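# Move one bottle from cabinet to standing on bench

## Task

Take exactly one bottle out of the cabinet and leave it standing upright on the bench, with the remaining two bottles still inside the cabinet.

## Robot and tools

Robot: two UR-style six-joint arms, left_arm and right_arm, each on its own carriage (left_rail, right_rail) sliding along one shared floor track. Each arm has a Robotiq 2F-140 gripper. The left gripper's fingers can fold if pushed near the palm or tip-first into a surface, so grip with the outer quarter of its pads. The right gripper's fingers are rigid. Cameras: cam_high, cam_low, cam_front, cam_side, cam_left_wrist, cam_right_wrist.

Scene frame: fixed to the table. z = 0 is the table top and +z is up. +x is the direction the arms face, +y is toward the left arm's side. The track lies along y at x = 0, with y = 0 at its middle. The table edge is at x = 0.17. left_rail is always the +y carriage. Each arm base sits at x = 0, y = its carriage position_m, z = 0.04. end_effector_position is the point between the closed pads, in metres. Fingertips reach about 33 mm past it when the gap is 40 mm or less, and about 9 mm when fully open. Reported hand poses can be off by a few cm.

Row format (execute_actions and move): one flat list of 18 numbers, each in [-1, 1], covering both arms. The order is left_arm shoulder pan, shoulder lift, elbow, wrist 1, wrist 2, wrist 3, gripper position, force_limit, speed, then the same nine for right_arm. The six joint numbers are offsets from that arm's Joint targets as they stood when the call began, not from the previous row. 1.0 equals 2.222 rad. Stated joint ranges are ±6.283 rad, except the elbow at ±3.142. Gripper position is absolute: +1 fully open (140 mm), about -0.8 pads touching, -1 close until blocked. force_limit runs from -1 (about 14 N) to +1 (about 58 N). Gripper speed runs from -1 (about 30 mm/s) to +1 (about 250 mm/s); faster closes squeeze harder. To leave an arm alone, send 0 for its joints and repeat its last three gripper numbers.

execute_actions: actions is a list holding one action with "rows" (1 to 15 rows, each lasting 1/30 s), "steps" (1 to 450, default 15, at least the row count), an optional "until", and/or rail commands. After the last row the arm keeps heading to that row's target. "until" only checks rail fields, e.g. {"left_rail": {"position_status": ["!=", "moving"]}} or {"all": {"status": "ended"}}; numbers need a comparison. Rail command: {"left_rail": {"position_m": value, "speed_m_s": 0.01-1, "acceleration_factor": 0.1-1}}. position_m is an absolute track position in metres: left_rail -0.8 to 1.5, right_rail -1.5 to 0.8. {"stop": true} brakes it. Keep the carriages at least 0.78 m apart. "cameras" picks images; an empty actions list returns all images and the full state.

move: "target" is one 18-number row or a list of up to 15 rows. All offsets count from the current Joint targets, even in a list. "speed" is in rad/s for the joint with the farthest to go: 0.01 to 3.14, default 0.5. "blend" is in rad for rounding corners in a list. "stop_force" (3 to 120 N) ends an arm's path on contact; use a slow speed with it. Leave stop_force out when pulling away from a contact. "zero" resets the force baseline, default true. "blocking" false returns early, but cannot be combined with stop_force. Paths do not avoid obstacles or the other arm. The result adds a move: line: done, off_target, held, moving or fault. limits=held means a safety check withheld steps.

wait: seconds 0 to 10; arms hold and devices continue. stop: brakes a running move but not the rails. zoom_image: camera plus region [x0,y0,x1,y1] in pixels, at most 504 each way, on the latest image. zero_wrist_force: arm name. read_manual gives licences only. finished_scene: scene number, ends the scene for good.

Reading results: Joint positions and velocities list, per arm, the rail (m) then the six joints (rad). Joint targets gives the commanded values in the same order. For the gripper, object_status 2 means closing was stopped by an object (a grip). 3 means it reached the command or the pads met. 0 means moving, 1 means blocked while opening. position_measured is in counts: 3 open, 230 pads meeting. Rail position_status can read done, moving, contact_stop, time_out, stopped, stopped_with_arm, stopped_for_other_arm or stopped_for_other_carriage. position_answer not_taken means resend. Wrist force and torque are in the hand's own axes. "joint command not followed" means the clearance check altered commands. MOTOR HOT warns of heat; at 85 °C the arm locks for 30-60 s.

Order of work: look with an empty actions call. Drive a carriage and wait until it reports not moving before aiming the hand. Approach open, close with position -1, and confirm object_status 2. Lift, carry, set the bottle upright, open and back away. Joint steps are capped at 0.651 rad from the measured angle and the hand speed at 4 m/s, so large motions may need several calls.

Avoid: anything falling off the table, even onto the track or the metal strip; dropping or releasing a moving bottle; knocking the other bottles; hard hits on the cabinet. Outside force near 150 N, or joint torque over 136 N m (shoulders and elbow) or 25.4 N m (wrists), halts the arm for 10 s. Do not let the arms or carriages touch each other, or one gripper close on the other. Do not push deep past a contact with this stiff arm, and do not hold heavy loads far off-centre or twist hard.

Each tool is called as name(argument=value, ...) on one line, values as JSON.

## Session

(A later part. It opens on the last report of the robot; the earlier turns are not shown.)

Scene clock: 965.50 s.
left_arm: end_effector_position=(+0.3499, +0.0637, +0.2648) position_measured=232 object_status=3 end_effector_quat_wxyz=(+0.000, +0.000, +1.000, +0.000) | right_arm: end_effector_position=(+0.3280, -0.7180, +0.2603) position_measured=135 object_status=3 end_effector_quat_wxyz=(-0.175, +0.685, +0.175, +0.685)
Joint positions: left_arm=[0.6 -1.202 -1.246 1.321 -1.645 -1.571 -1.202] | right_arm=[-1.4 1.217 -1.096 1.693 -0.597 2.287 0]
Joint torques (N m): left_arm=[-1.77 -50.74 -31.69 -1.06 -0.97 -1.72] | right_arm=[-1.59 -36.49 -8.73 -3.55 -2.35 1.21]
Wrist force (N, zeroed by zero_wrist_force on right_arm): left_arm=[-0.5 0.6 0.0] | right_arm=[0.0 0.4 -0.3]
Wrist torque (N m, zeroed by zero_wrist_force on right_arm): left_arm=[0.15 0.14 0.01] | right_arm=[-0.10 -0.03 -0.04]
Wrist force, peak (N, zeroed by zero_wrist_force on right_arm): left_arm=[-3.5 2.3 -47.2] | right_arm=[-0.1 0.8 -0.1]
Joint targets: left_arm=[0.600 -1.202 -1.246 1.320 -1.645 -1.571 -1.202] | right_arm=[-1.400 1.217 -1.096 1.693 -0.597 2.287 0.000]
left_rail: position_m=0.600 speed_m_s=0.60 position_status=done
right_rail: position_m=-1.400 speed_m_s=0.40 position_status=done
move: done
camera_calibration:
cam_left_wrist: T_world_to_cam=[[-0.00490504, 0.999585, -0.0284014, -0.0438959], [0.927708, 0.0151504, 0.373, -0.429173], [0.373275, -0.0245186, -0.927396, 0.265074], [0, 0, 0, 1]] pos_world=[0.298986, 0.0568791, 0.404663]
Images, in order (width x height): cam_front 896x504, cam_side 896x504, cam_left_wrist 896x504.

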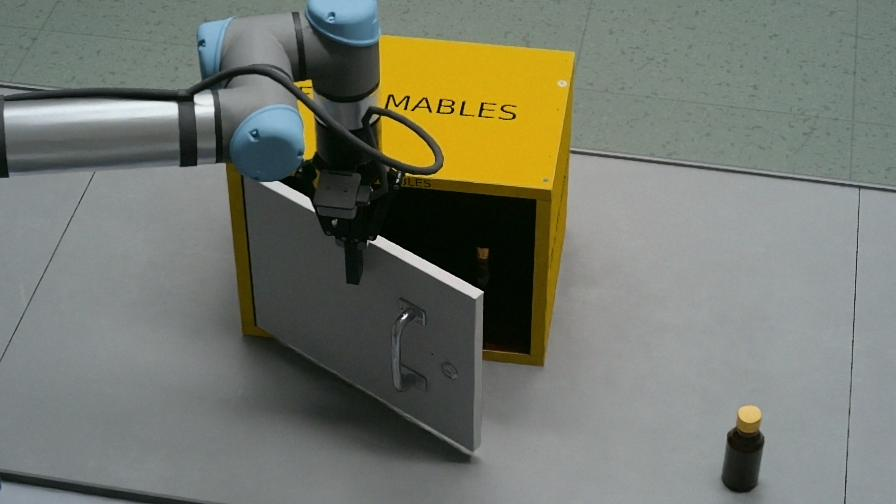

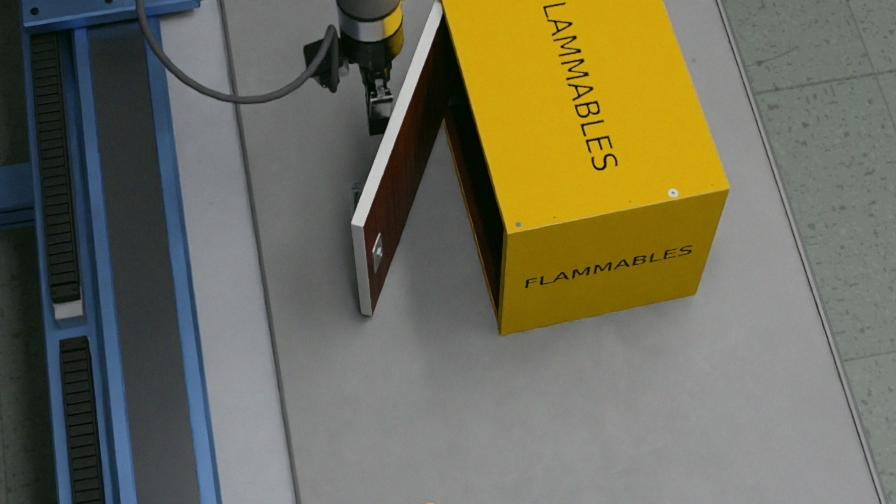

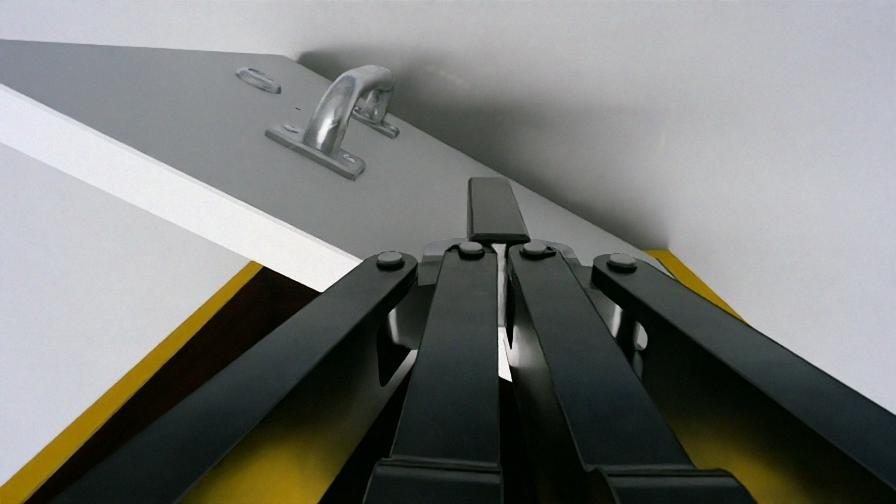

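move(target=[[0.0124,0.0293,-0.0403,0.0111,0,0.0124,-0.9,-0.3,-0.3,0,0,0,0,0,0,-0.05,0,-1],[0.0392,0.0775,-0.1111,0.0336,0,0.0392,-0.9,-0.3,-0.3,0,0,0,0,0,0,-0.05,0,-1],[0.0544,0.1008,-0.1467,0.0460,0,0.0544,-0.9,-0.3,-0.3,0,0,0,0,0,0,-0.05,0,-1]], speed=[0.1,0.1,0.05], blend=0.02, stop_force=15, cameras=["cam_side","cam_front","cam_left_wrist"])

Scene clock: 989.20 s.
left_arm: end_effector_position=(+0.4529, +0.0331, +0.2647) position_measured=232 object_status=3 end_effector_quat_wxyz=(+0.000, +0.000, +1.000, +0.000) | right_arm: end_effector_position=(+0.3280, -0.7180, +0.2603) position_measured=135 object_status=3 end_effector_quat_wxyz=(-0.175, +0.685, +0.175, +0.685)
Joint positions: left_arm=[0.6 -1.081 -1.022 0.995 -1.543 -1.571 -1.081] | right_arm=[-1.4 1.217 -1.096 1.693 -0.597 2.287 0]
Joint torques (N m): left_arm=[10.42 -34.65 -33.97 -2.12 -1 2.34] | right_arm=[-2.62 -37.08 -9.28 -3.57 -2.4 1.41]
Wrist force (N, zeroed by zero_wrist_force on right_arm): left_arm=[2.6 2.8 -0.7] | right_arm=[-0.1 0.7 -0.2]
Wrist torque (N m, zeroed by zero_wrist_force on right_arm): left_arm=[0.08 0.06 -0.15] | right_arm=[-0.03 0.00 -0.04]
Wrist force, peak (N, zeroed by zero_wrist_force on right_arm): left_arm=[1.4 4.1 -0.9] | right_arm=[-0.3 0.8 -0.4]
Joint targets: left_arm=[0.600 -1.081 -1.022 0.995 -1.543 -1.571 -1.081] | right_arm=[-1.400 1.217 -1.096 1.693 -0.597 2.287 0.000]
left_rail: position_m=0.600 speed_m_s=0.60 position_status=done
right_rail: position_m=-1.400 speed_m_s=0.40 position_status=done
move: done
camera_calibration:
cam_left_wrist: T_world_to_cam=[[-0.00489297, 0.999591, -0.0281758, -0.0128017], [0.927755, 0.015052, 0.372886, -0.524195], [0.373157, -0.0243157, -0.927449, 0.225845], [0, 0, 0, 1]] pos_world=[0.401986, 0.0261782, 0.404563]
Images, in order (width x height): cam_front 896x504, cam_side 896x504, cam_left_wrist 896x504.

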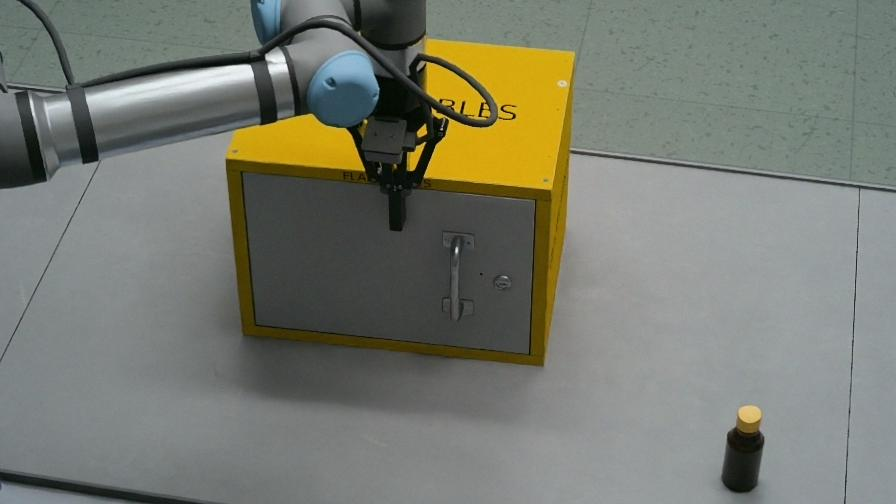

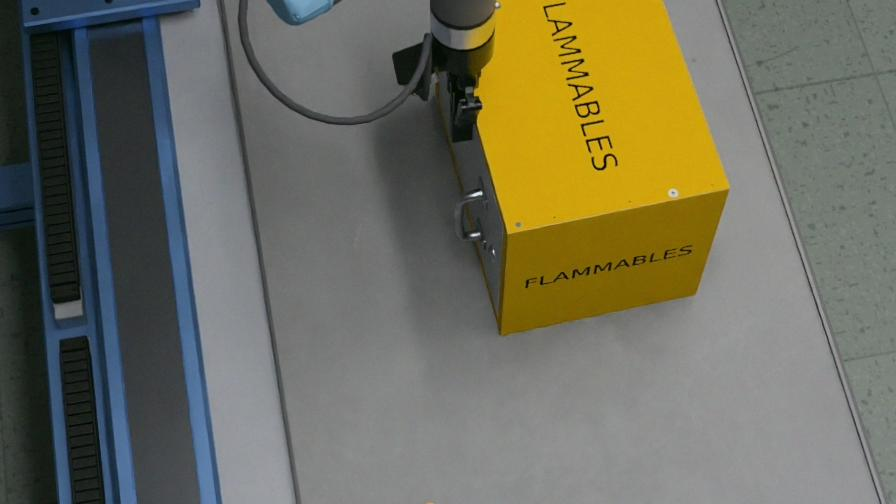

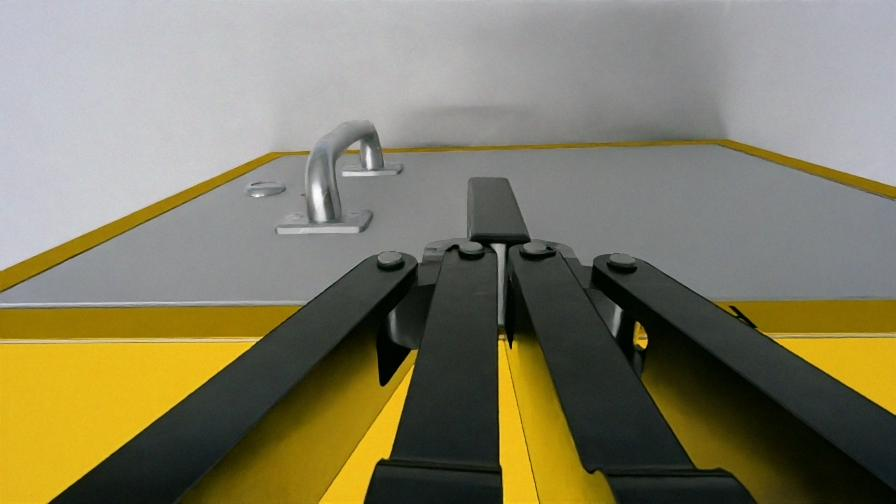

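move(target=[-0.0420,-0.0715,0.1064,-0.0349,0,-0.0420,-0.9,-0.3,-0.3,0,0,0,0,0,0,-0.05,0,-1], speed=0.2, cameras=["cam_front"])

Scene clock: 999.50 s.
left_arm: end_effector_position=(+0.3749, +0.0492, +0.2648) position_measured=232 object_status=3 end_effector_quat_wxyz=(+0.000, +0.000, +1.000, +0.000) | right_arm: end_effector_position=(+0.3280, -0.7180, +0.2603) position_measured=135 object_status=3 end_effector_quat_wxyz=(-0.175, +0.685, +0.175, +0.685)
Joint positions: left_arm=[0.6 -1.175 -1.181 1.231 -1.62 -1.571 -1.175] | right_arm=[-1.4 1.217 -1.096 1.693 -0.597 2.287 0]
Joint torques (N m): left_arm=[-11.86 -54.27 -14.42 -5.24 -0.96 -2.53] | right_arm=[-1.86 -36.31 -9.29 -3.48 -2.35 1.3]
Wrist force (N, zeroed by zero_wrist_force on right_arm): left_arm=[-0.5 0.3 -0.3] | right_arm=[0.0 0.5 -0.1]
Wrist torque (N m, zeroed by zero_wrist_force on right_arm): left_arm=[0.07 0.09 0.01] | right_arm=[-0.08 -0.01 -0.04]
Wrist force, peak (N, zeroed by zero_wrist_force on right_arm): left_arm=[2.5 2.9 -1.0] | right_arm=[-0.2 0.9 0.2]
Joint targets: left_arm=[0.600 -1.175 -1.181 1.231 -1.620 -1.571 -1.175] | right_arm=[-1.400 1.217 -1.096 1.693 -0.597 2.287 0.000]
left_rail: position_m=0.600 speed_m_s=0.60 position_status=done
right_rail: position_m=-1.400 speed_m_s=0.40 position_status=done
move: done
Images, in order (width x height): cam_front 896x504.

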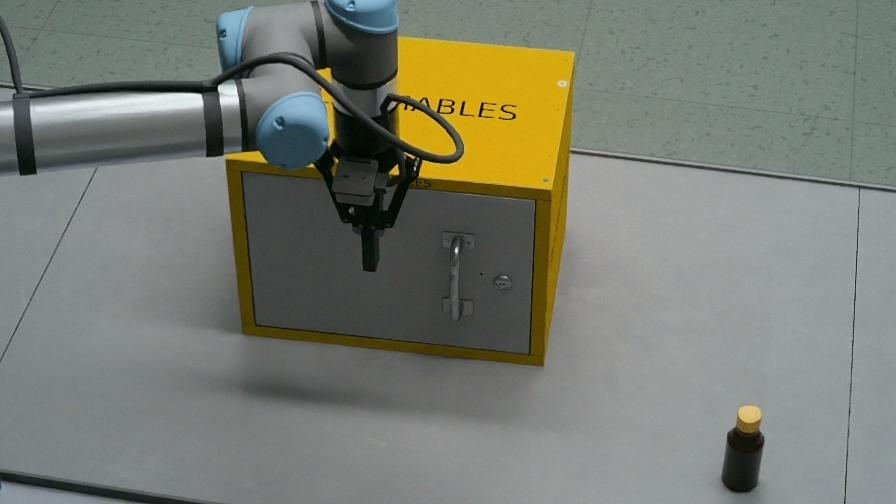

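finished_scene(scene=1)

The scene is finished: the task was done.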